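# Take one bottle from the cabinet to the bench

## Task

Remove a single bottle from the cabinet and set it down upright on the bench, leaving the remaining two bottles inside the cabinet.

## Robot and tools

Robot. Two six-joint arms, left_arm and right_arm, each carried by its own carriage on one floor track. left_rail always holds the carriage on the +y side and carries left_arm; right_rail carries right_arm. These names do not match the left and right of the images. Each arm base sits at x = 0, y = its carriage's position_m, z = 0.04 m, facing +x. left_arm's fingers are rigid. right_arm's fingers can fold: grip with the outer quarter of the pads, near the tips, or a narrow part may be held loosely, and a fingertip pushed against a surface folds without much resistance.

Frame. A single scene frame fixed to the table, in metres: table top is z = 0, +z up, +x the direction the arms face, +y to their left. The track runs along y at x = 0, with y = 0 at its centre; the table edge is at x = 0.17. end_effector_position is the point between the pads when closed; fingertips stick out about 33 mm past it when the gap is 40 mm or less, 9 mm when fully open. Fingers point along the gripper's +z and close along its y. A block extends about 10 cm toward the gripper's +x.

Row layout. Every arm command is one row of 18 numbers, each in [-1, 1], always for both arms: left_arm's shoulder pan, shoulder lift, elbow, wrist 1, wrist 2, wrist 3, then its gripper position, force_limit, speed; then those nine for right_arm. The six joint numbers are offsets, not poses: they count from the Joint targets shown when the call begins (never from the previous row), scaled so 1.0 means 1.481 rad for pan and lift and 2.222 rad for the other four. Sending 0 for an arm's joints holds its current targets; repeating an offset in a new call moves it further. The three gripper numbers are absolute commands: position +1 = open 140 mm, about -0.8 = pads touching, -1 = close until blocked; force_limit from -1 (about 14 N) to +1 (about 58 N); speed from -1 (about 30 mm/s) to +1 (about 250 mm/s). Both start at +1. To leave a gripper alone, resend its last three numbers.

Tools.
- execute_actions: actions = list with one action (or empty to just look). The action may hold rows (1 to 15, each lasting one 1/30 s step), steps (1 to 450, default 15, at least one per row; after the rows the arms keep heading for the last row), until (conditions on left_rail/right_rail fields such as position_status, or {"all": {"status": "ended"}}), and rail commands. cameras: list of names, ["all"] or [].
- Rails: {"left_rail": {"position_m": ...}} with left_rail -0.8 to 1.5 m, right_rail -1.5 to 0.8 m, an absolute place on the track; speed_m_s 0.01 to 1; acceleration_factor 0.1 to 1; {"stop": true} brakes. Then wait with until position_status != moving. Keep carriages at least 0.78 m apart. Let a carriage arrive before aiming its gripper at a scene point.
- move: target = one 18-number row or a list of up to 15, all offsets from the same Joint targets; speed in rad/s (0.01 to 3.14, default 0.5) for the joint with farthest to travel; blend in rad for rounding list corners; stop_force 4 to 120 N ends an arm's path on contact (use low speed; omit it when backing off a contact); zero (with stop_force) re-zeroes first; blocking=false returns early. Result adds a move: line (done, off_target, held, fault, moving).
- wait: seconds 0 to 10. stop: brakes a running move. zoom_image: camera and region [x0, y0, x1, y1] in pixels, at most 504 wide and high, of the latest image. zero_wrist_force: arm. finished_scene: scene number 1 or 2, irreversible; call only once the bottle stands by itself.

Results. Joint positions, Joint velocities and Joint targets list per arm the rail (m) then the six joints (rad). end_effector_position (m), end_effector_quat_wxyz, velocities. Tool commands; object_status: 0 moving, 1 blocked while opening, 2 blocked while closing (a grip), 3 reached target or pads met. position_measured in counts: 3 open, about 139 = 60 mm, 230 = pads met. Wrist force/torque in the gripper's own axes; joint torques include arm weight. Rail position_status: moving, done, contact_stop, time_out, stopped, stopped_with_arm, stopped_for_other_arm, stopped_for_other_carriage; position_answer taken or not_taken. "joint sent to its limit" and "joint command not followed" (clearance check altered a command) may appear. Cameras: cam_high, cam_low, cam_front, cam_side, cam_left_wrist, cam_right_wrist.

Good practice and dangers. Grip with position -1 and confirm object_status 2 before lifting. Approach slowly near the cabinet and bottles; do not knock over or pull out the other two. Set the bottle down gently and upright before opening. Anything falling off the table, or resting on the track or the metal strip beside it, fails the task. Forces near 150 N or joint torque limits (pan/lift 303, elbow 138, wrists 49.6 N m) fault the arm for 10 s. Never let the arms or their grippers press on each other. Avoid long holds with outstretched arms (motor heat: MOTOR HOT at 70 °C, brake at 85 °C), hard impacts, drops, and big twisting loads on the gripper. Large joint changes may need several calls.

Each tool is called after "Emit:" as name(argument=value, ...), one argument or row to a line, values as JSON.

## Session

Emit:
execute_actions(
  actions=[],
)

Scene clock: 0.00 s.
left_arm: end_effector_position=(+0.3563, +1.0736, +0.5790) position_measured=3 object_status=3 end_effector_quat_wxyz=(+0.000, +0.000, +1.000, +0.000) | right_arm: end_effector_position=(+0.3563, -0.9832, +0.5790) position_measured=3 object_status=3 end_effector_quat_wxyz=(+0.000, +0.000, +1.000, +0.000)
Joint positions: left_arm=[0.995 -0.281 -2.157 1.821 -1.235 -1.571 -0.28] | right_arm=[-1.062 -0.281 -2.157 1.821 -1.235 -1.571 -0.281]
Joint velocities: within noise
Joint torques (N m): no reading
Wrist force (N): no reading
Wrist torque (N m): no reading
Wrist force, peak (N): no reading
Joint targets: left_arm=[0.995 -0.281 -2.157 1.821 -1.235 -1.571 -0.280] | right_arm=[-1.062 -0.281 -2.157 1.821 -1.235 -1.571 -0.281]
Tool commands: left_gripper/position=+1.0 left_gripper/force_limit=+1.0 left_gripper/speed=+1.0 right_gripper/position=+1.0 right_gripper/force_limit=+1.0 right_gripper/speed=+1.0
left_rail: position_m=0.995 position_status=done
right_rail: position_m=-1.062 position_status=done

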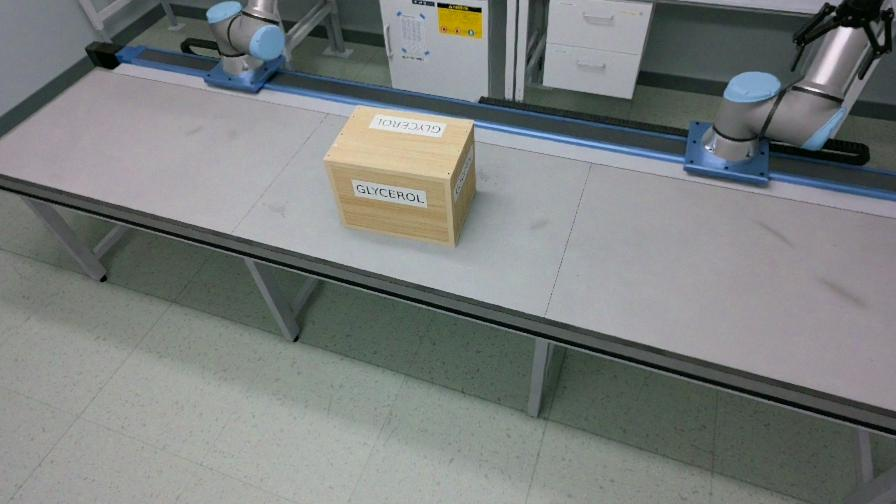

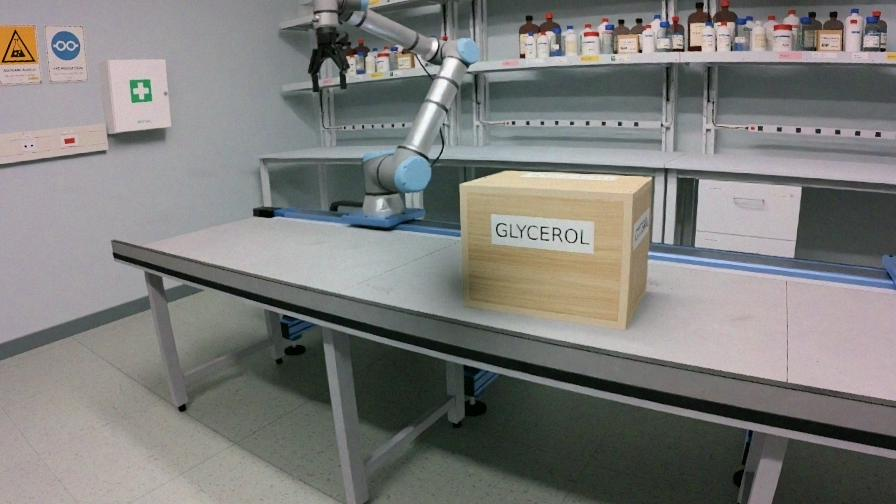

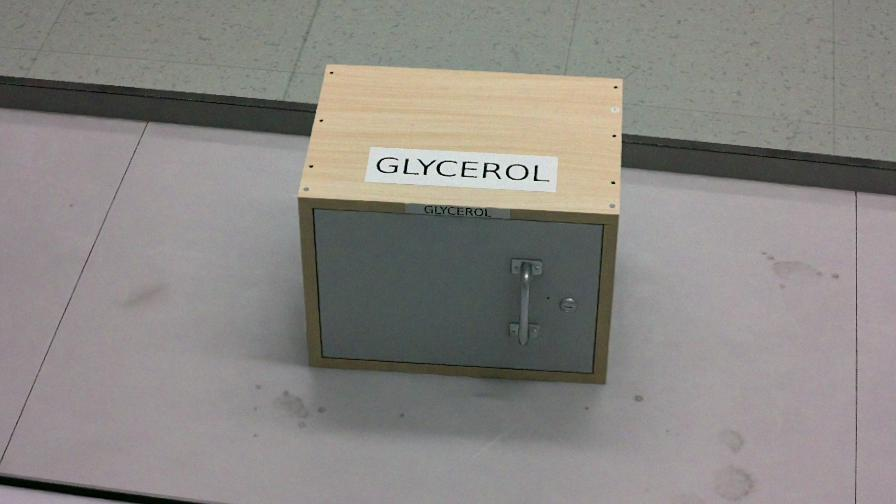

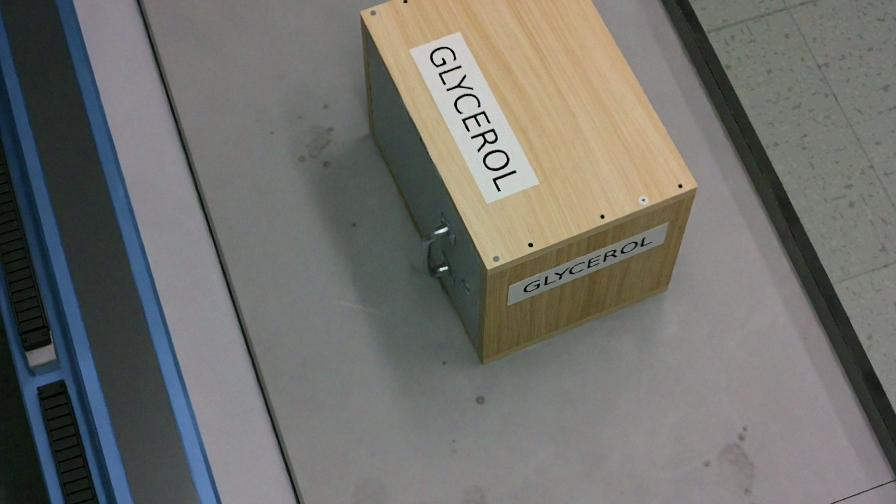

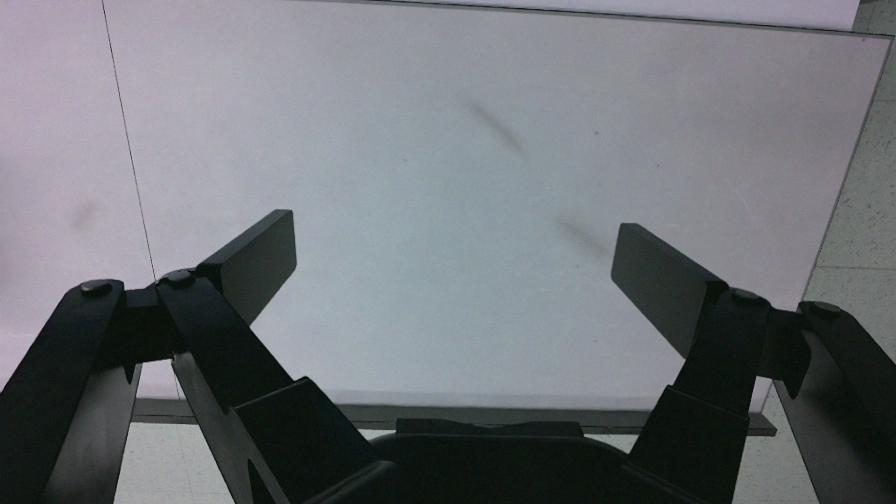

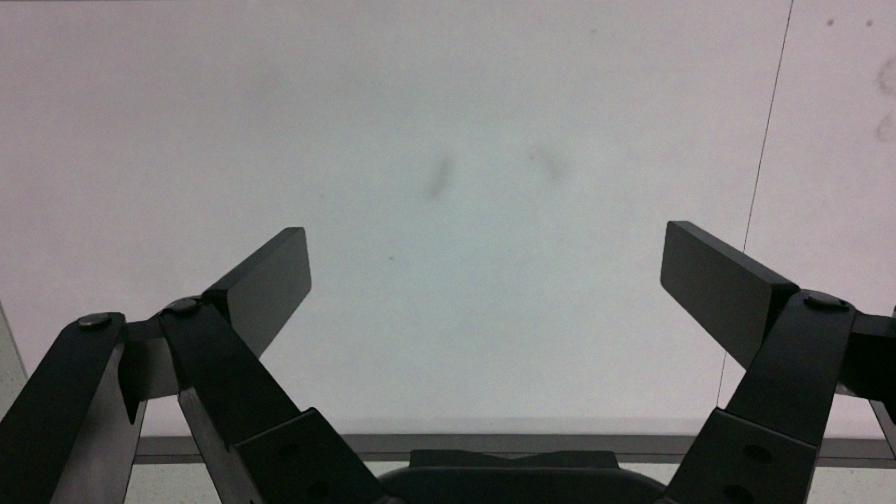

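Emit:
execute_actions(
  actions=[
    {"right_rail":{"position_m":-1.48},"left_rail":{"position_m":-0.66},"steps":240,"until":{"all":{"status":"ended"}}},
  ],
)

Scene clock: 134.80 s.
left_arm: end_effector_position=(+0.3563, -0.5814, +0.5790) position_measured=3 object_status=3 end_effector_quat_wxyz=(+0.000, +0.000, +1.000, +0.000) | right_arm: end_effector_position=(+0.3563, -1.4014, +0.5790) position_measured=3 object_status=3 end_effector_quat_wxyz=(+0.000, +0.000, +1.000, +0.000)
Joint positions: left_arm=[-0.66 -0.281 -2.157 1.821 -1.235 -1.571 -0.281] | right_arm=[-1.48 -0.281 -2.157 1.821 -1.235 -1.571 -0.28]
Joint torques (N m): left_arm=[3.7 -3.26 -46.67 -4.58 0.14 0.04] | right_arm=[1.21 -0.49 -51.27 -4.72 0.35 -0.2]
Wrist force (N): left_arm=[-0.1 -0.3 0.0] | right_arm=[0.3 0.6 0.3]
Wrist torque (N m): left_arm=[-0.06 0.02 0.01] | right_arm=[0.14 -0.06 0.00]
Wrist force, peak (N): left_arm=[0.1 -3.4 -0.3] | right_arm=[0.7 3.6 -0.1]
Joint targets: left_arm=[-0.660 -0.281 -2.157 1.821 -1.235 -1.571 -0.280] | right_arm=[-1.480 -0.281 -2.157 1.821 -1.235 -1.571 -0.281]
Tool commands: left_gripper/position=+1.0 left_gripper/force_limit=+1.0 left_gripper/speed=+1.0 right_gripper/position=+1.0 right_gripper/force_limit=+1.0 right_gripper/speed=+1.0
left_rail: position_m=-0.660 position_status=done
right_rail: position_m=-1.480 position_status=done

Emit:
move(
  target=[0.646,0.411,0.118,0.032,-0.514,0.076,-0.1,-0.5,-1,0,0,0,0,0,0,1,1,1],
  speed=1.0,
)

Emit:
move(
  target=[0.4306,0.2742,0.0785,0.0216,-0.3427,0.0504,-0.1,-0.5,-1,0,0,0,0,0,0,1,1,1],
  speed=0.7,
  cameras=["cam_front","cam_side","cam_left_wrist"],
)

Scene clock: 166.43 s.
left_arm: end_effector_position=(+0.4183, -0.5426, +0.3894) position_measured=141 object_status=0 end_effector_quat_wxyz=(-0.257, -0.425, +0.728, -0.473) | right_arm: end_effector_position=(+0.3563, -1.4014, +0.5790) position_measured=3 object_status=3 end_effector_quat_wxyz=(+0.000, +0.000, +1.000, +0.000)
Joint positions: left_arm=[-0.66 0.507 -1.654 2.038 -1.176 -2.509 -0.14] | right_arm=[-1.48 -0.281 -2.157 1.821 -1.235 -1.571 -0.28]
Joint torques (N m): left_arm=[-7.9 -55.53 -49.96 -4.15 0.21 -3.56] | right_arm=[1.88 -1.13 -51.32 -5.09 0.12 -0.52]
Wrist force (N): left_arm=[1.6 0.5 0.7] | right_arm=[0.3 -0.1 -0.3]
Wrist torque (N m): left_arm=[-0.24 -0.46 0.41] | right_arm=[-0.02 -0.06 0.00]
Wrist force, peak (N): left_arm=[-12.1 8.5 -6.7] | right_arm=[0.7 1.0 0.1]
Joint targets: left_arm=[-0.660 0.507 -1.654 2.038 -1.176 -2.509 -0.140] | right_arm=[-1.480 -0.281 -2.157 1.821 -1.235 -1.571 -0.281]
left_rail: position_m=-0.660 position_status=done
right_rail: position_m=-1.480 position_status=done
move: held (left_arm; a check stopped the path); limits=held; left_arm: the wrist 2 is farthest, 0.204 rad from its target
joint command not followed: on one or more control steps a check withheld the commanded joint targets of the left arm, and it was not sent them on those steps.
cause: the commanded joint targets, or the way to them, would bring two parts of the arm too close to each other (its gripper and another part of the arm, with joints 5 (wrist 1) to 7 (wrist 3) between them, 19 mm apart when it was first held).

Scene clock: 167.40 s.
left_arm: end_effector_position=(+0.4270, -0.5252, +0.3802) position_measured=141 object_status=3 end_effector_quat_wxyz=(-0.253, -0.454, +0.690, -0.504) | right_arm: end_effector_position=(+0.3563, -1.4014, +0.5790) position_measured=3 object_status=3 end_effector_quat_wxyz=(+0.000, +0.000, +1.000, +0.000)
Joint positions: left_arm=[-0.66 0.56 -1.62 2.053 -1.172 -2.571 -0.131] | right_arm=[-1.48 -0.281 -2.157 1.821 -1.235 -1.571 -0.28]
Joint torques (N m): left_arm=[-8.14 -56.66 -49.55 -3.88 -0.03 -3.54] | right_arm=[-0.77 -0.86 -51.69 -5.16 0.25 -0.4]
Wrist force (N): left_arm=[2.0 0.5 0.5] | right_arm=[0.0 0.6 -0.1]
Wrist torque (N m): left_arm=[-0.24 -0.55 0.43] | right_arm=[0.14 0.01 0.01]
Wrist force, peak (N): left_arm=[-6.0 7.3 -1.0] | right_arm=[0.5 0.7 -0.3]
Joint targets: left_arm=[-0.660 0.559 -1.620 2.053 -1.172 -2.571 -0.131] | right_arm=[-1.480 -0.281 -2.157 1.821 -1.235 -1.571 -0.281]
left_rail: position_m=-0.660 position_status=done
right_rail: position_m=-1.480 position_status=done
move: held (left_arm; a check stopped the path); limits=held; left_arm: the wrist 2 is farthest, 0.699 rad from its target
joint command not followed: on one or more control steps a check withheld the commanded joint targets of the left arm, and it was not sent them on those steps.
cause: the commanded joint targets, or the way to them, would bring two parts of the arm too close to each other (its gripper and another part of the arm, with joints 5 (wrist 1) to 7 (wrist 3) between them, 13 mm apart when it was first held).
camera_calibration:
cam_left_wrist: T_world_to_cam=[[-0.903371, 0.0764259, -0.421994, 0.594765], [0.360182, 0.66932, -0.64983, 0.445971], [0.232785, -0.739033, -0.632172, -0.0612537], [0, 0, 0, 1]] pos_world=[0.390922, -0.389222, 0.50207]
Images, in order (width x height): cam_front 896x504, cam_side 896x504, cam_left_wrist 896x504.

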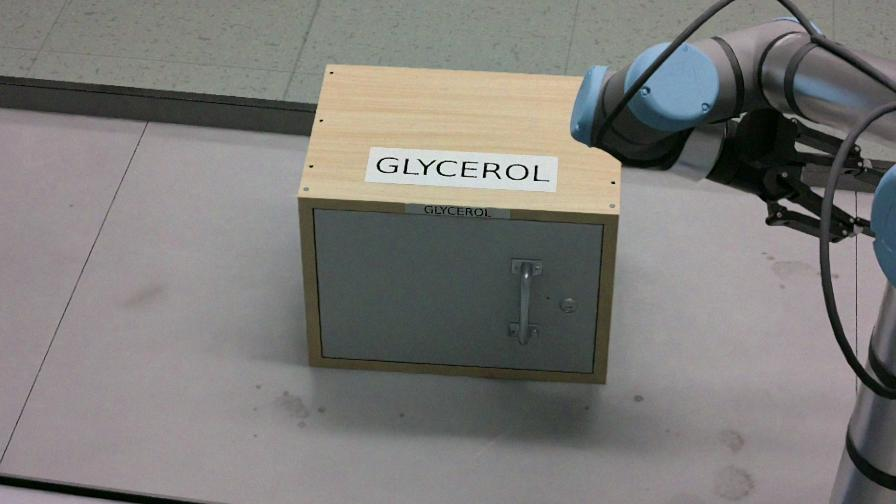

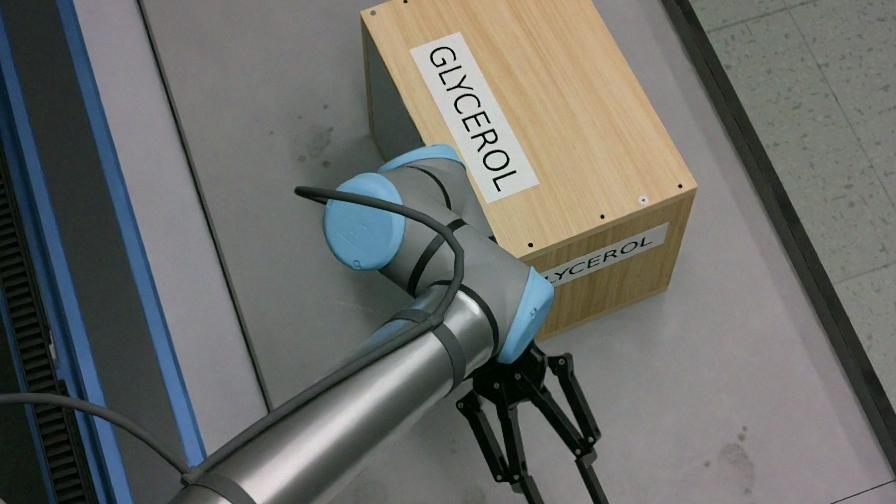

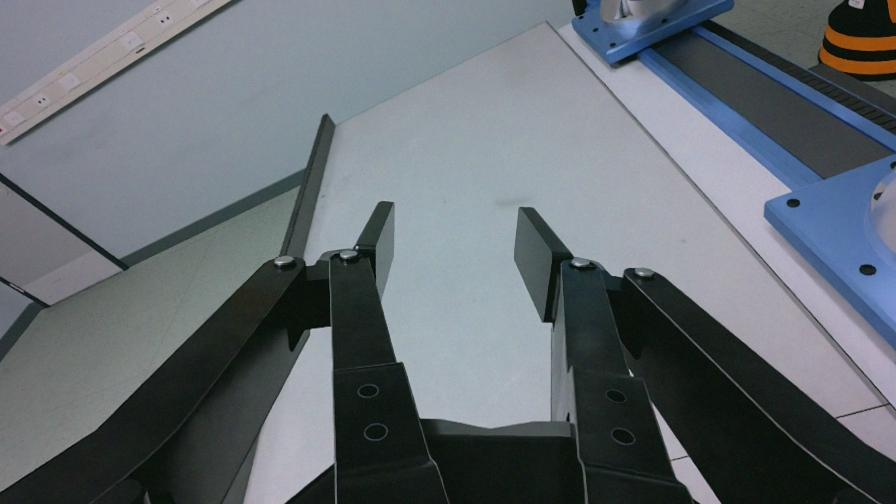

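Emit:
move(
  target=[
    [0,0,0,-0.27,-0.4068,0.059,-0.1,-0.5,-1,0,0,0,0,0,0,1,1,1],
    [0.5088,0.1,0.0918,-0.1,-0.4068,0.059,-0.1,-0.5,-1,0,0,0,0,0,0,1,1,1],
    [0.5088,0.3229,0.0918,0.0256,-0.4068,0.059,-0.1,-0.5,-1,0,0,0,0,0,0,1,1,1],
  ],
  speed=0.8,
  blend=[0.1,0.1,0],
  cameras=["cam_front","cam_side","cam_left_wrist"],
)

Scene clock: 197.17 s.
left_arm: end_effector_position=(+0.4348, -0.5246, +0.3835) position_measured=141 object_status=3 end_effector_quat_wxyz=(-0.243, -0.453, +0.688, -0.512) | right_arm: end_effector_position=(+0.3563, -1.4014, +0.5790) position_measured=3 object_status=3 end_effector_quat_wxyz=(+0.000, +0.000, +1.000, +0.000)
Joint positions: left_arm=[-0.66 0.559 -1.62 2.053 -1.185 -2.59 -0.128] | right_arm=[-1.48 -0.281 -2.157 1.821 -1.235 -1.571 -0.28]
Joint torques (N m): left_arm=[-2.14 -53.47 -35.08 0.52 -0.21 -3.87] | right_arm=[1.31 -2.34 -51.7 -4.7 0.21 -0.62]
Wrist force (N): left_arm=[2.1 0.9 1.0] | right_arm=[0.2 0.2 0.1]
Wrist torque (N m): left_arm=[-0.16 -0.57 0.42] | right_arm=[0.04 -0.04 0.00]
Wrist force, peak (N): left_arm=[1.7 -3.7 -0.4] | right_arm=[0.9 0.7 0.2]
Joint targets: left_arm=[-0.660 0.559 -1.620 2.053 -1.185 -2.590 -0.128] | right_arm=[-1.480 -0.281 -2.157 1.821 -1.235 -1.571 -0.281]
left_rail: position_m=-0.660 position_status=done
right_rail: position_m=-1.480 position_status=done
move: held (left_arm; a check stopped the path); path passed 0 of 3 targets; limits=held; left_arm: the wrist 2 is farthest, 0.884 rad from its target
joint command not followed: on one or more control steps a check withheld the commanded joint targets of the left arm, and it was not sent them on those steps.
cause: the commanded joint targets, or the way to them, would bring two parts of the arm too close to each other (its gripper and another part of the arm, with joints 5 (wrist 1) to 7 (wrist 3) between them, 11 mm apart when it was first held).
camera_calibration:
cam_left_wrist: T_world_to_cam=[[-0.895123, 0.0634522, -0.441281, 0.600074], [0.365316, 0.671746, -0.644439, 0.441887], [0.255538, -0.738059, -0.624476, -0.0729955], [0, 0, 0, 1]] pos_world=[0.394365, -0.388787, 0.503986]
Images, in order (width x height): cam_front 896x504, cam_side 896x504, cam_left_wrist 896x504.

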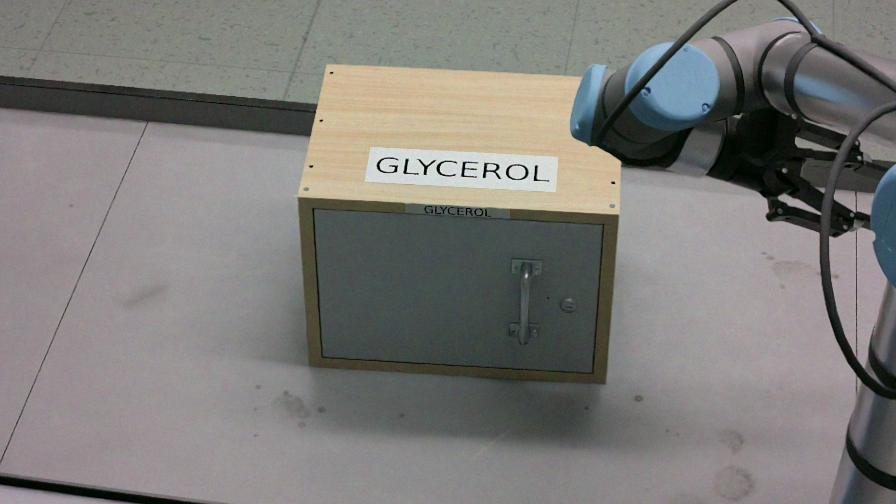

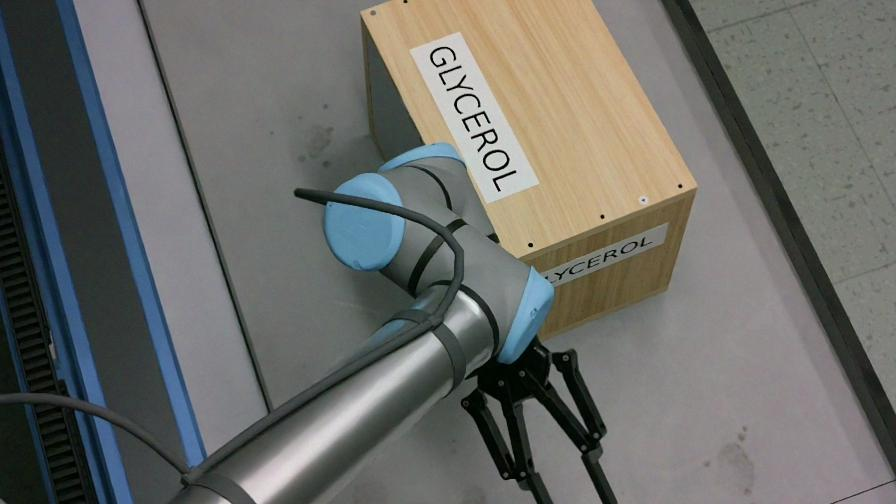

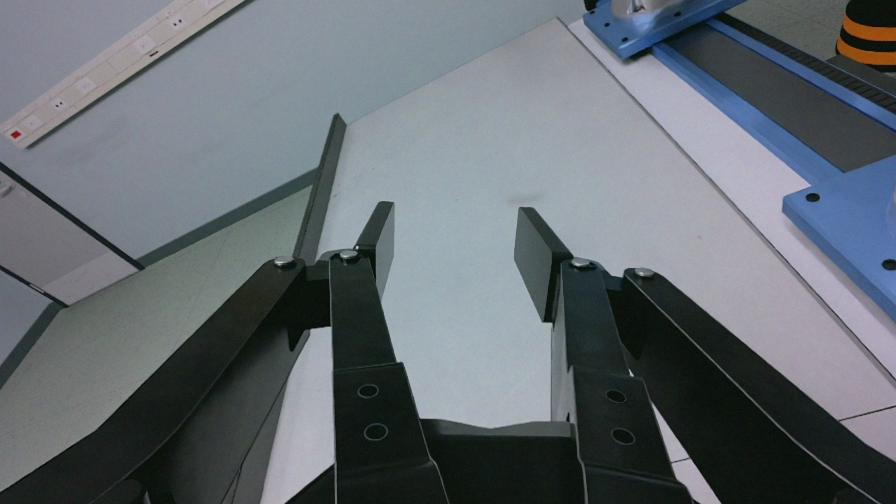

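Emit:
move(
  target=[
    [0,0,0,-0.315,0.05,0,-0.1,-0.5,-1,0,0,0,0,0,0,1,1,1],
    [0,0,0,-0.315,-0.3983,0.0576,-0.1,-0.5,-1,0,0,0,0,0,0,1,1,1],
    [0.5088,0.1,0.0918,-0.1,-0.3983,0.0576,-0.1,-0.5,-1,0,0,0,0,0,0,1,1,1],
    [0.5088,0.3229,0.0918,0.0315,-0.3983,0.0576,-0.1,-0.5,-1,0,0,0,0,0,0,1,1,1],
  ],
  speed=0.9,
  blend=[0.1,0.1,0.1,0],
  cameras=["cam_front","cam_side","cam_left_wrist"],
)

Scene clock: 212.33 s.
left_arm: end_effector_position=(+0.5455, -0.4450, +0.3843) position_measured=141 object_status=3 end_effector_quat_wxyz=(+0.033, -0.329, +0.818, -0.470) end_effector_velocity=(-0.001, +0.001, -0.001) end_effector_angular_velocity=(+0.004, +0.003, +0.000) | right_arm: end_effector_position=(+0.3563, -1.4014, +0.5790) position_measured=3 object_status=3 end_effector_quat_wxyz=(+0.000, +0.000, +1.000, +0.000)
Joint positions: left_arm=[-0.66 0.559 -1.62 2.053 -1.844 -2.543 -0.12] | right_arm=[-1.48 -0.281 -2.157 1.821 -1.235 -1.571 -0.28]
Joint velocities: left_arm=[0 0.001 0 -0.001 0.001 0.005 0] | right_arm=[within noise]
Joint torques (N m): left_arm=[5.5 -46.47 -40.02 -2.21 -0.58 -3.68] | right_arm=[2.89 0.97 -51.39 -5.38 0.44 -0.27]
Wrist force (N): left_arm=[1.1 0.5 0.3] | right_arm=[0.5 0.4 -0.4]
Wrist torque (N m): left_arm=[-0.14 -0.32 0.10] | right_arm=[0.08 -0.12 0.01]
Wrist force, peak (N): left_arm=[1.8 -4.5 -0.3] | right_arm=[0.8 0.6 0.7]
Joint targets: left_arm=[-0.660 0.559 -1.620 2.053 -1.844 -2.543 -0.120] | right_arm=[-1.480 -0.281 -2.157 1.821 -1.235 -1.571 -0.281]
left_rail: position_m=-0.660 position_status=done
right_rail: position_m=-1.480 position_status=done
move: held (left_arm; a check stopped the path); path passed 1 of 4 targets; limits=held; left_arm: the wrist 2 is farthest, 0.932 rad from its target
joint command not followed: on one or more control steps a check withheld the commanded joint targets of the left arm, and it was not sent them on those steps.
cause: the commanded joint targets, or the way to them, would bring two parts of the arm too close to each other (its gripper and another part of the arm, with joints 5 (wrist 1) to 7 (wrist 3) between them, 15 mm apart when it was first held).
camera_calibration:
cam_left_wrist: T_world_to_cam=[[-0.548761, 0.326715, -0.769493, 0.74887], [0.589178, 0.804158, -0.0787375, 0.0678034], [0.593069, -0.496576, -0.633784, -0.115045], [0, 0, 0, 1]] pos_world=[0.439231, -0.35632, 0.508675]
Images, in order (width x height): cam_front 896x504, cam_side 896x504, cam_left_wrist 896x504.

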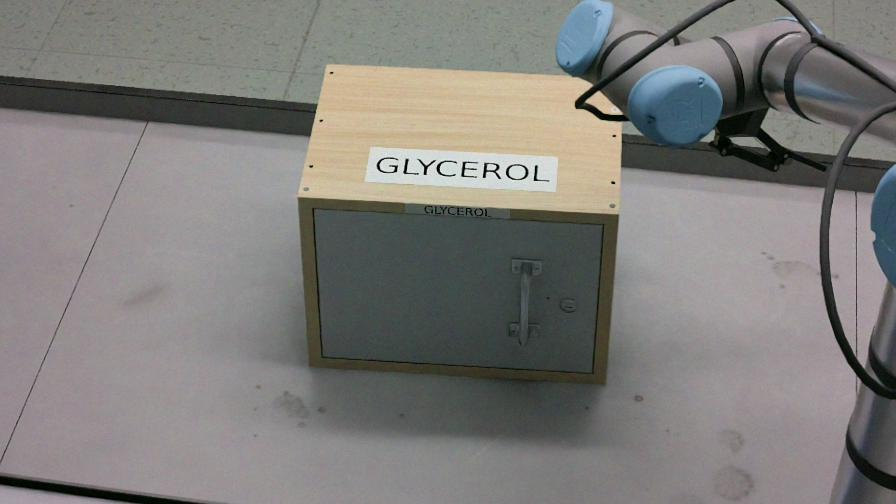

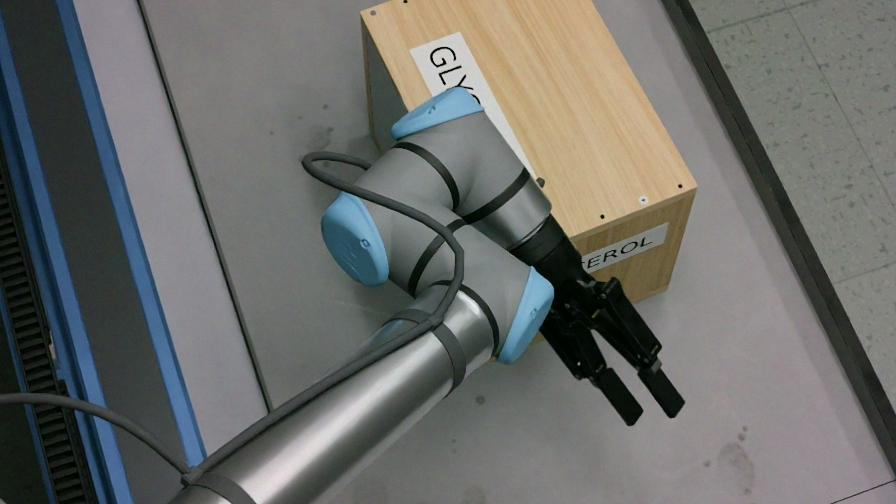

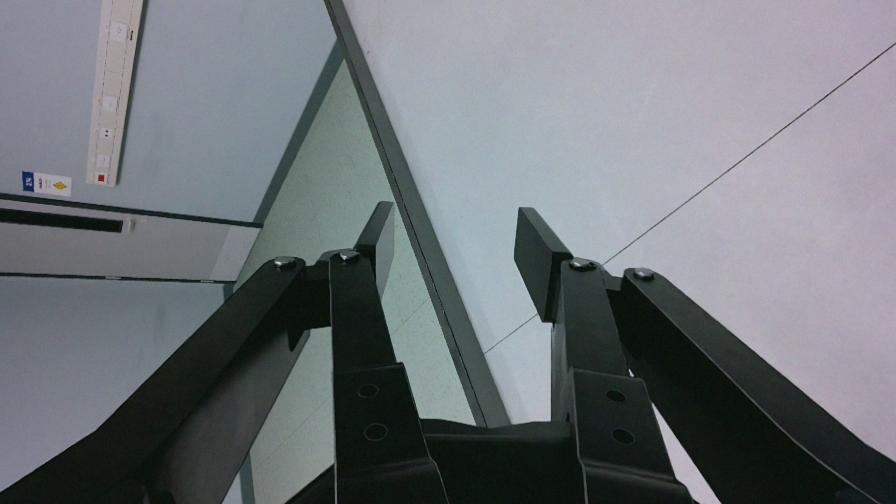

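Emit:
move(
  target=[
    [-0.5665,-0.189,-0.0689,0.2448,0.4374,0,-0.1,-0.5,-1,0,0,0,0,0,0,1,1,1],
    [-0.9176,0.0135,-0.924,0.1233,0.9959,0.054,-0.1,-0.5,-1,0,0,0,0,0,0,1,1,1],
  ],
  speed=1.0,
  blend=[0.15,0],
)

Scene clock: 281.03 s.
left_arm: end_effector_position=(+0.4066, -0.3662, +1.5274) position_measured=141 object_status=3 end_effector_quat_wxyz=(+0.695, -0.163, +0.685, +0.146) | right_arm: end_effector_position=(+0.3563, -1.4014, +0.5790) position_measured=3 object_status=3 end_effector_quat_wxyz=(+0.000, +0.000, +1.000, +0.000)
Joint positions: left_arm=[-0.66 -0.8 -1.6 0 -1.57 -0.33 0] | right_arm=[-1.48 -0.281 -2.157 1.821 -1.235 -1.571 -0.28]
Joint torques (N m): left_arm=[-8.62 11.12 -7.86 -3.17 1.96 3.75] | right_arm=[0.92 -1.28 -51.38 -5.18 0.27 -0.47]
Wrist force (N): left_arm=[0.8 -0.7 0.7] | right_arm=[0.5 0.6 0.1]
Wrist torque (N m): left_arm=[-0.52 -0.30 -0.58] | right_arm=[0.12 -0.11 0.00]
Wrist force, peak (N): left_arm=[1.9 -0.7 2.6] | right_arm=[1.0 0.5 0.0]
Joint targets: left_arm=[-0.660 -0.800 -1.600 0.000 -1.570 -0.330 0.000] | right_arm=[-1.480 -0.281 -2.157 1.821 -1.235 -1.571 -0.281]
left_rail: position_m=-0.660 position_status=done
right_rail: position_m=-1.480 position_status=done
move: done

Emit:
move(
  target=[
    [-0.2468,0,-0.5,-0.12,0.2966,0,-0.1,-0.5,-1,0,0,0,0,0,0,1,1,1],
    [-0.2468,-0.2701,-1.0,-0.2214,0.2966,0,-0.1,-0.5,-1,0,0,0,0,0,0,1,1,1],
  ],
  speed=0.9,
  blend=[0.15,0],
  cameras=["cam_front","cam_side","cam_left_wrist"],
)

Scene clock: 294.10 s.
left_arm: end_effector_position=(+0.2929, -0.0835, +0.1540) position_measured=141 object_status=3 end_effector_quat_wxyz=(-0.027, +0.707, +0.027, +0.707) | right_arm: end_effector_position=(+0.3563, -1.4014, +0.5790) position_measured=3 object_status=3 end_effector_quat_wxyz=(+0.000, +0.000, +1.000, +0.000)
Joint positions: left_arm=[-0.66 -1.166 -2 -2.222 -2.062 0.329 0] | right_arm=[-1.48 -0.281 -2.157 1.821 -1.235 -1.571 -0.28]
Joint torques (N m): left_arm=[-0.67 42.31 13.06 -3.28 -1.1 3.5] | right_arm=[0.66 -1.88 -52.49 -5.12 0.39 -0.57]
Wrist force (N): left_arm=[2.1 1.0 0.8] | right_arm=[0.6 0.4 0.3]
Wrist torque (N m): left_arm=[-0.31 -0.64 0.54] | right_arm=[0.09 -0.12 0.00]
Wrist force, peak (N): left_arm=[-0.8 5.2 2.5] | right_arm=[0.8 0.8 -0.2]
Joint targets: left_arm=[-0.660 -1.165 -2.000 -2.222 -2.062 0.329 0.000] | right_arm=[-1.480 -0.281 -2.157 1.821 -1.235 -1.571 -0.281]
left_rail: position_m=-0.660 position_status=done
right_rail: position_m=-1.480 position_status=done
move: done
camera_calibration:
cam_left_wrist: T_world_to_cam=[[0.060733, -0.99705, 0.0469282, -0.0999295], [-0.339935, -0.0648651, -0.938209, 0.239736], [0.938486, 0.0410278, -0.342871, -0.0327594], [0, 0, 0, 1]] pos_world=[0.118308, -0.0827402, 0.21838]
Images, in order (width x height): cam_front 896x504, cam_side 896x504, cam_left_wrist 896x504.

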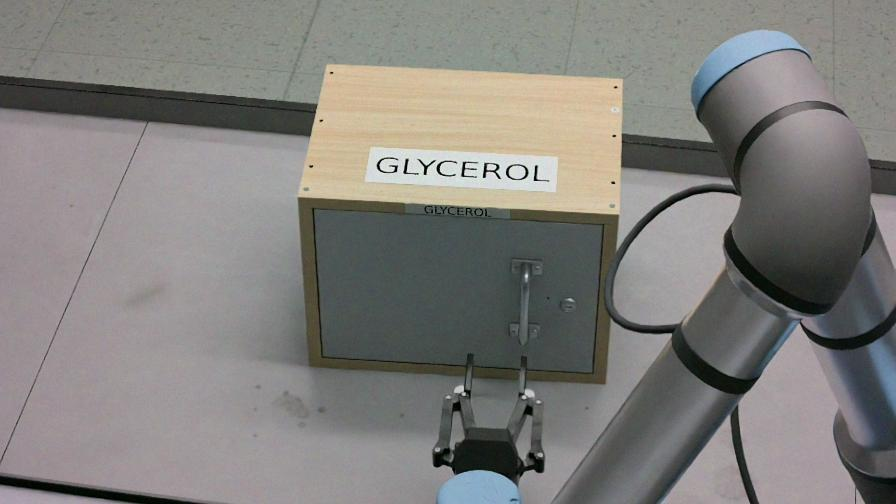

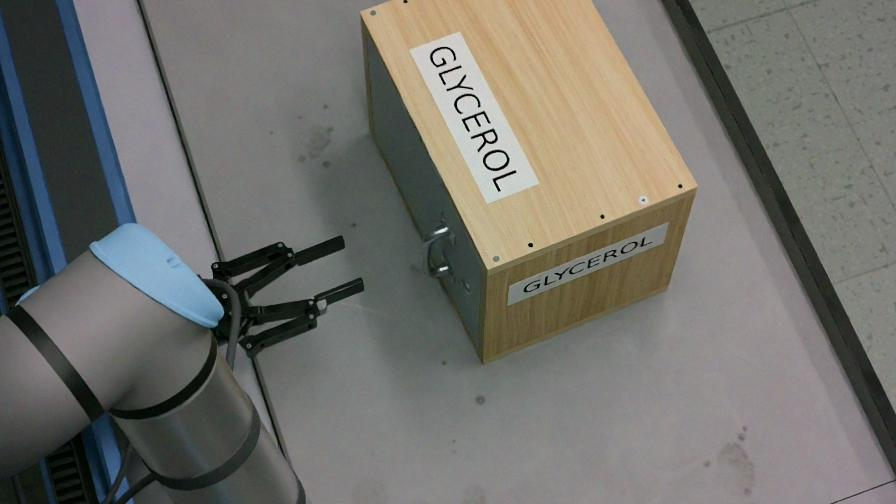

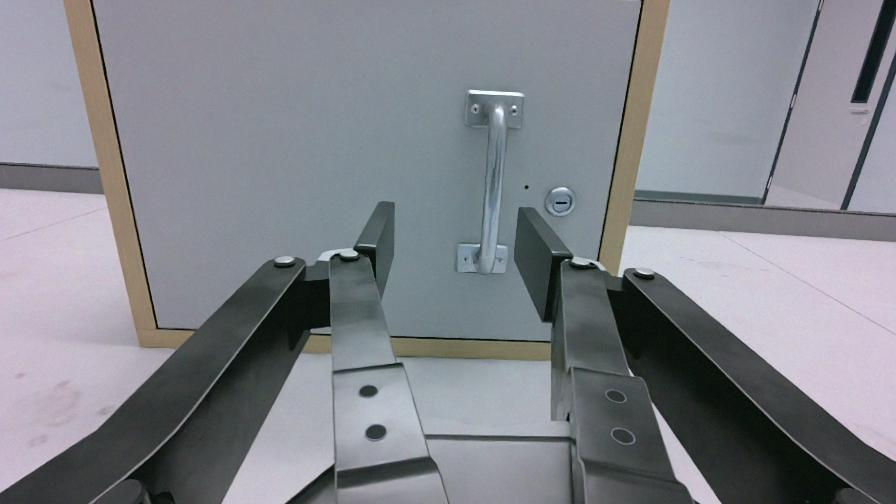

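Emit:
move(
  target=[-0.1149,0.0007,-0.0164,0.0163,-0.0762,0,-0.1,-0.5,-1,0,0,0,0,0,0,1,1,1],
  speed=0.12,
  stop_force=15,
  cameras=["cam_side","cam_left_wrist","cam_front"],
)

Scene clock: 323.57 s.
left_arm: end_effector_position=(+0.3912, -0.1021, +0.1448) position_measured=141 object_status=3 end_effector_quat_wxyz=(-0.026, +0.707, +0.027, +0.707) | right_arm: end_effector_position=(+0.3563, -1.4014, +0.5790) position_measured=3 object_status=3 end_effector_quat_wxyz=(+0.000, +0.000, +1.000, +0.000)
Joint positions: left_arm=[-0.66 -1.336 -1.999 -2.258 -2.026 0.16 0] | right_arm=[-1.48 -0.281 -2.157 1.821 -1.235 -1.571 -0.28]
Joint torques (N m): left_arm=[-6.52 68.42 10.82 2.08 -2.13 3] | right_arm=[-0.45 -1.03 -51.68 -5.31 0.14 -0.9]
Wrist force (N): left_arm=[2.1 0.5 0.6] | right_arm=[0.3 0.4 -0.1]
Wrist torque (N m): left_arm=[-0.44 -0.59 0.52] | right_arm=[0.10 -0.07 0.00]
Wrist force, peak (N): left_arm=[2.5 1.3 1.7] | right_arm=[0.8 0.8 0.1]
Joint targets: left_arm=[-0.660 -1.336 -1.999 -2.258 -2.026 0.160 0.000] | right_arm=[-1.480 -0.281 -2.157 1.821 -1.235 -1.571 -0.281]
left_rail: position_m=-0.660 position_status=done
right_rail: position_m=-1.480 position_status=done
move: done
camera_calibration:
cam_left_wrist: T_world_to_cam=[[0.0599399, -0.997105, 0.0467878, -0.123719], [-0.34, -0.0644631, -0.938214, 0.263471], [0.938513, 0.0403285, -0.342879, -0.127451], [0, 0, 0, 1]] pos_world=[0.21661, -0.101237, 0.20928]
Images, in order (width x height): cam_front 896x504, cam_side 896x504, cam_left_wrist 896x504.

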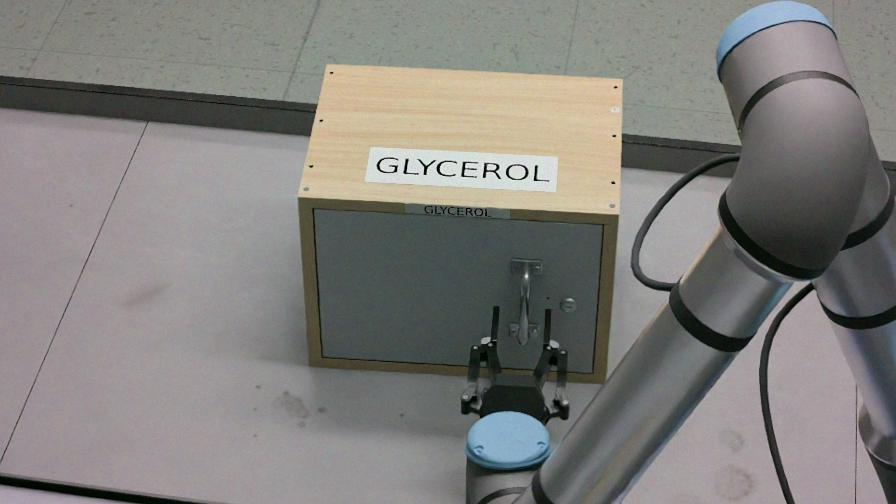

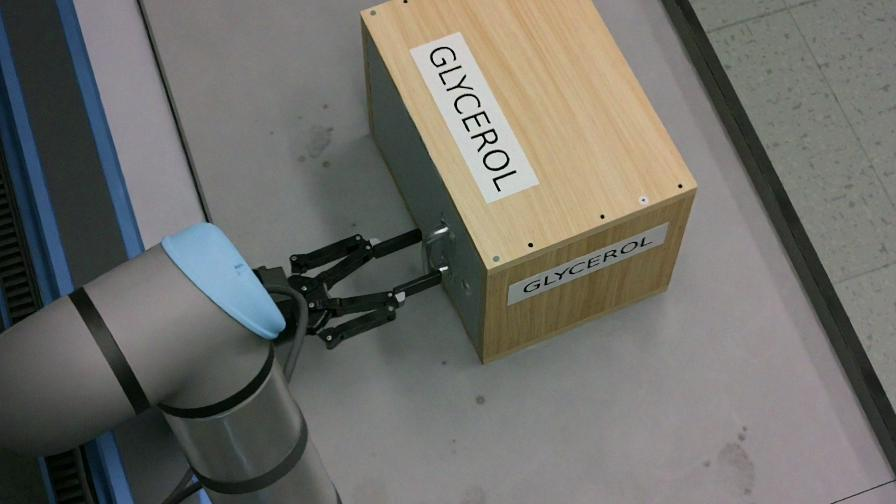

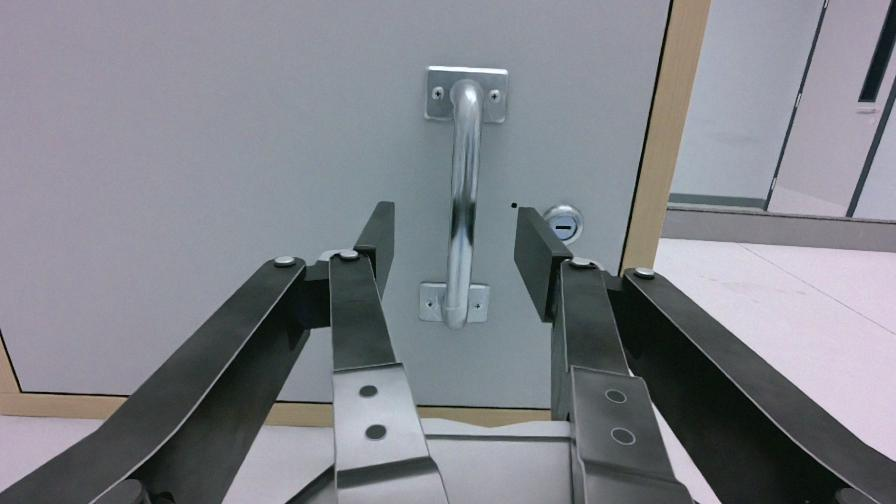

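Emit:
move(
  target=[0,0,0,0,0,0,-1,-1,-1,0,0,0,0,0,0,1,1,1],
  cameras=["cam_side","cam_left_wrist"],
)

Scene clock: 331.50 s.
left_arm: end_effector_position=(+0.3912, -0.1023, +0.1448) position_measured=207 object_status=0 end_effector_quat_wxyz=(-0.026, +0.707, +0.027, +0.707) | right_arm: end_effector_position=(+0.3563, -1.4014, +0.5790) position_measured=3 object_status=3 end_effector_quat_wxyz=(+0.000, +0.000, +1.000, +0.000)
Joint positions: left_arm=[-0.66 -1.336 -1.999 -2.259 -2.026 0.16 0] | right_arm=[-1.48 -0.281 -2.157 1.821 -1.235 -1.571 -0.28]
Joint torques (N m): left_arm=[-2.22 66.58 31.21 2.29 -9.36 2.85] | right_arm=[-1.15 -0.98 -51.55 -5.16 -0.11 -0.91]
Wrist force (N): left_arm=[5.6 24.0 -11.2] | right_arm=[0.6 0.6 -0.3]
Wrist torque (N m): left_arm=[-0.89 -0.61 0.56] | right_arm=[0.14 -0.13 0.01]
Wrist force, peak (N): left_arm=[5.2 24.1 -11.5] | right_arm=[0.4 1.1 0.0]
Joint targets: left_arm=[-0.660 -1.336 -1.999 -2.258 -2.026 0.160 0.000] | right_arm=[-1.480 -0.281 -2.157 1.821 -1.235 -1.571 -0.281]
left_rail: position_m=-0.660 position_status=done
right_rail: position_m=-1.480 position_status=done
move: done
camera_calibration:
cam_left_wrist: T_world_to_cam=[[0.0596591, -0.997117, 0.0468906, -0.12378], [-0.340018, -0.0644641, -0.938207, 0.263407], [0.938525, 0.040029, -0.342884, -0.127608], [0, 0, 0, 1]] pos_world=[0.216711, -0.101335, 0.20918]
Images, in order (width x height): cam_side 896x504, cam_left_wrist 896x504.

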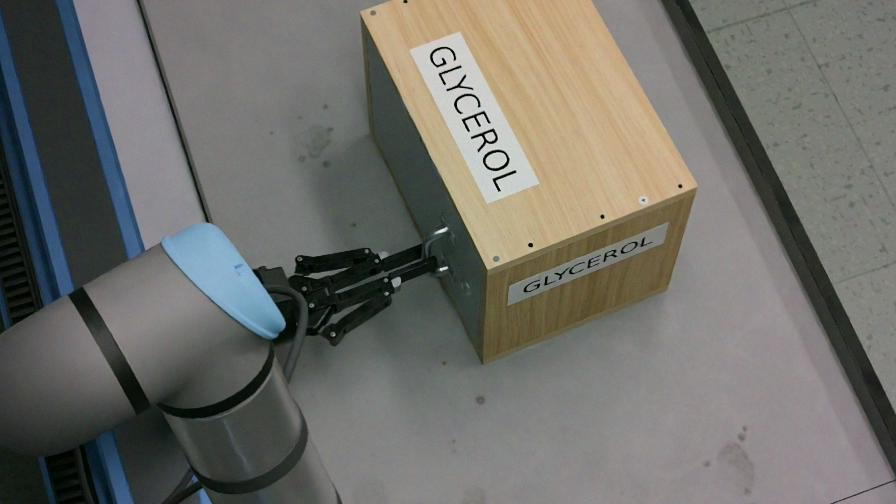

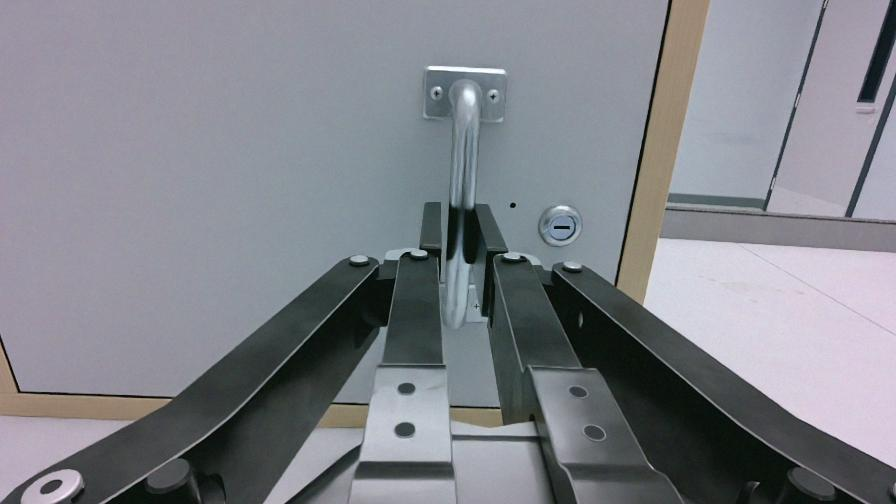

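Emit:
move(
  target=[
    [0.0291,-0.0142,0.0189,-0.0096,0.0441,0,-1,-1,-1,0,0,0,0,0,0,1,1,1],
    [0.0512,-0.0322,0.0432,-0.0219,0.0858,0,-1,-1,-1,0,0,0,0,0,0,1,1,1],
  ],
  speed=0.1,
  blend=[0.02,0],
  stop_force=60,
  cameras=["cam_side","cam_left_wrist","cam_front"],
)

Scene clock: 392.70 s.
left_arm: end_effector_position=(+0.3359, -0.0905, +0.1448) position_measured=208 object_status=2 end_effector_quat_wxyz=(+0.014, +0.707, -0.014, +0.707) | right_arm: end_effector_position=(+0.3563, -1.4014, +0.5790) position_measured=3 object_status=3 end_effector_quat_wxyz=(+0.000, +0.000, +1.000, +0.000)
Joint positions: left_arm=[-0.66 -1.26 -2.047 -2.162 -2.075 0.35 0] | right_arm=[-1.48 -0.281 -2.157 1.821 -1.235 -1.571 -0.28]
Joint torques (N m): left_arm=[11.75 49.39 30.47 -2.01 -0.32 1.86] | right_arm=[2.15 -2.26 -52.44 -5.35 -0.4 -0.41]
Wrist force (N): left_arm=[4.0 6.7 1.4] | right_arm=[0.4 0.5 -0.2]
Wrist torque (N m): left_arm=[-0.43 -0.48 0.45] | right_arm=[0.12 -0.08 0.01]
Wrist force, peak (N): left_arm=[4.2 27.3 -11.3] | right_arm=[0.9 1.0 0.0]
Joint targets: left_arm=[-0.660 -1.260 -2.047 -2.162 -2.075 0.350 0.000] | right_arm=[-1.480 -0.281 -2.157 1.821 -1.235 -1.571 -0.281]
left_rail: position_m=-0.660 position_status=done
right_rail: position_m=-1.480 position_status=done
move: done
camera_calibration:
cam_left_wrist: T_world_to_cam=[[-0.0547384, -0.997389, 0.047102, -0.0703665], [-0.345054, -0.0253716, -0.93824, 0.250601], [0.936985, -0.0676105, -0.342764, -0.0853649], [0, 0, 0, 1]] pos_world=[0.162605, -0.0695962, 0.209179]
Images, in order (width x height): cam_front 896x504, cam_side 896x504, cam_left_wrist 896x504.

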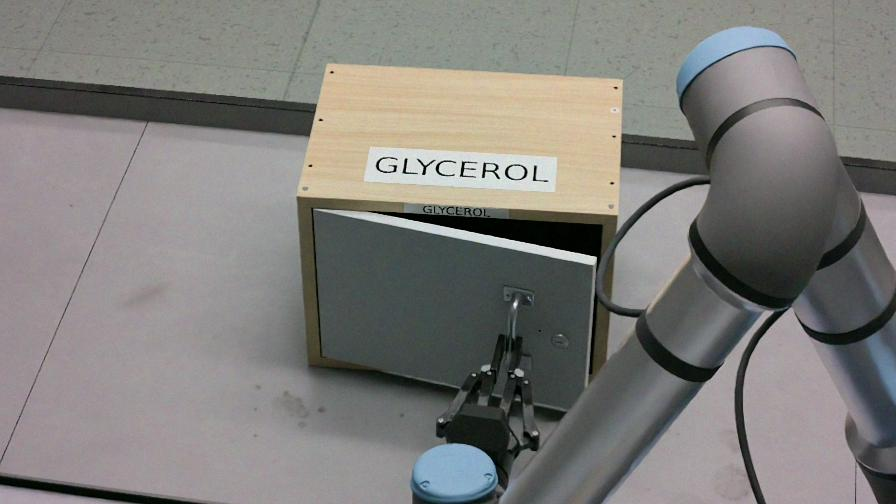

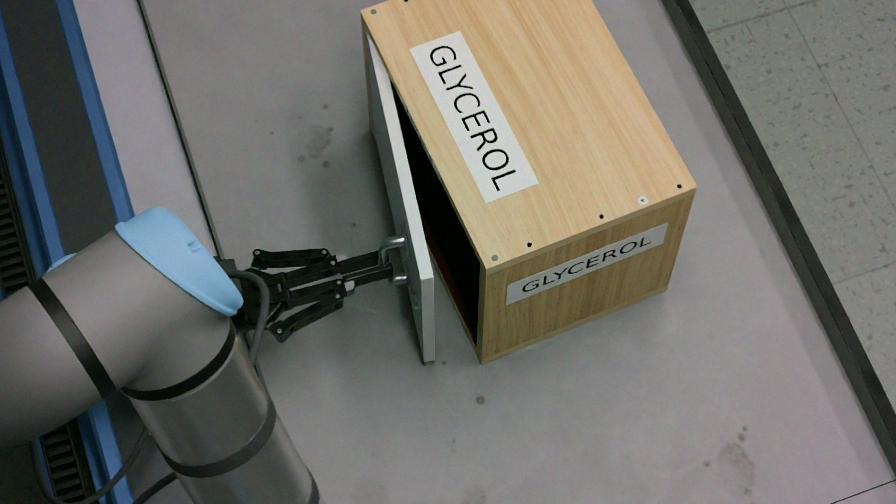

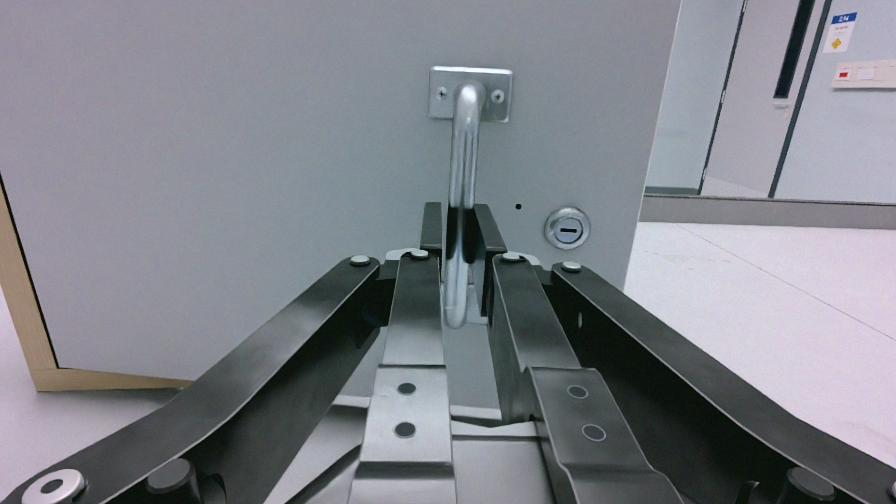

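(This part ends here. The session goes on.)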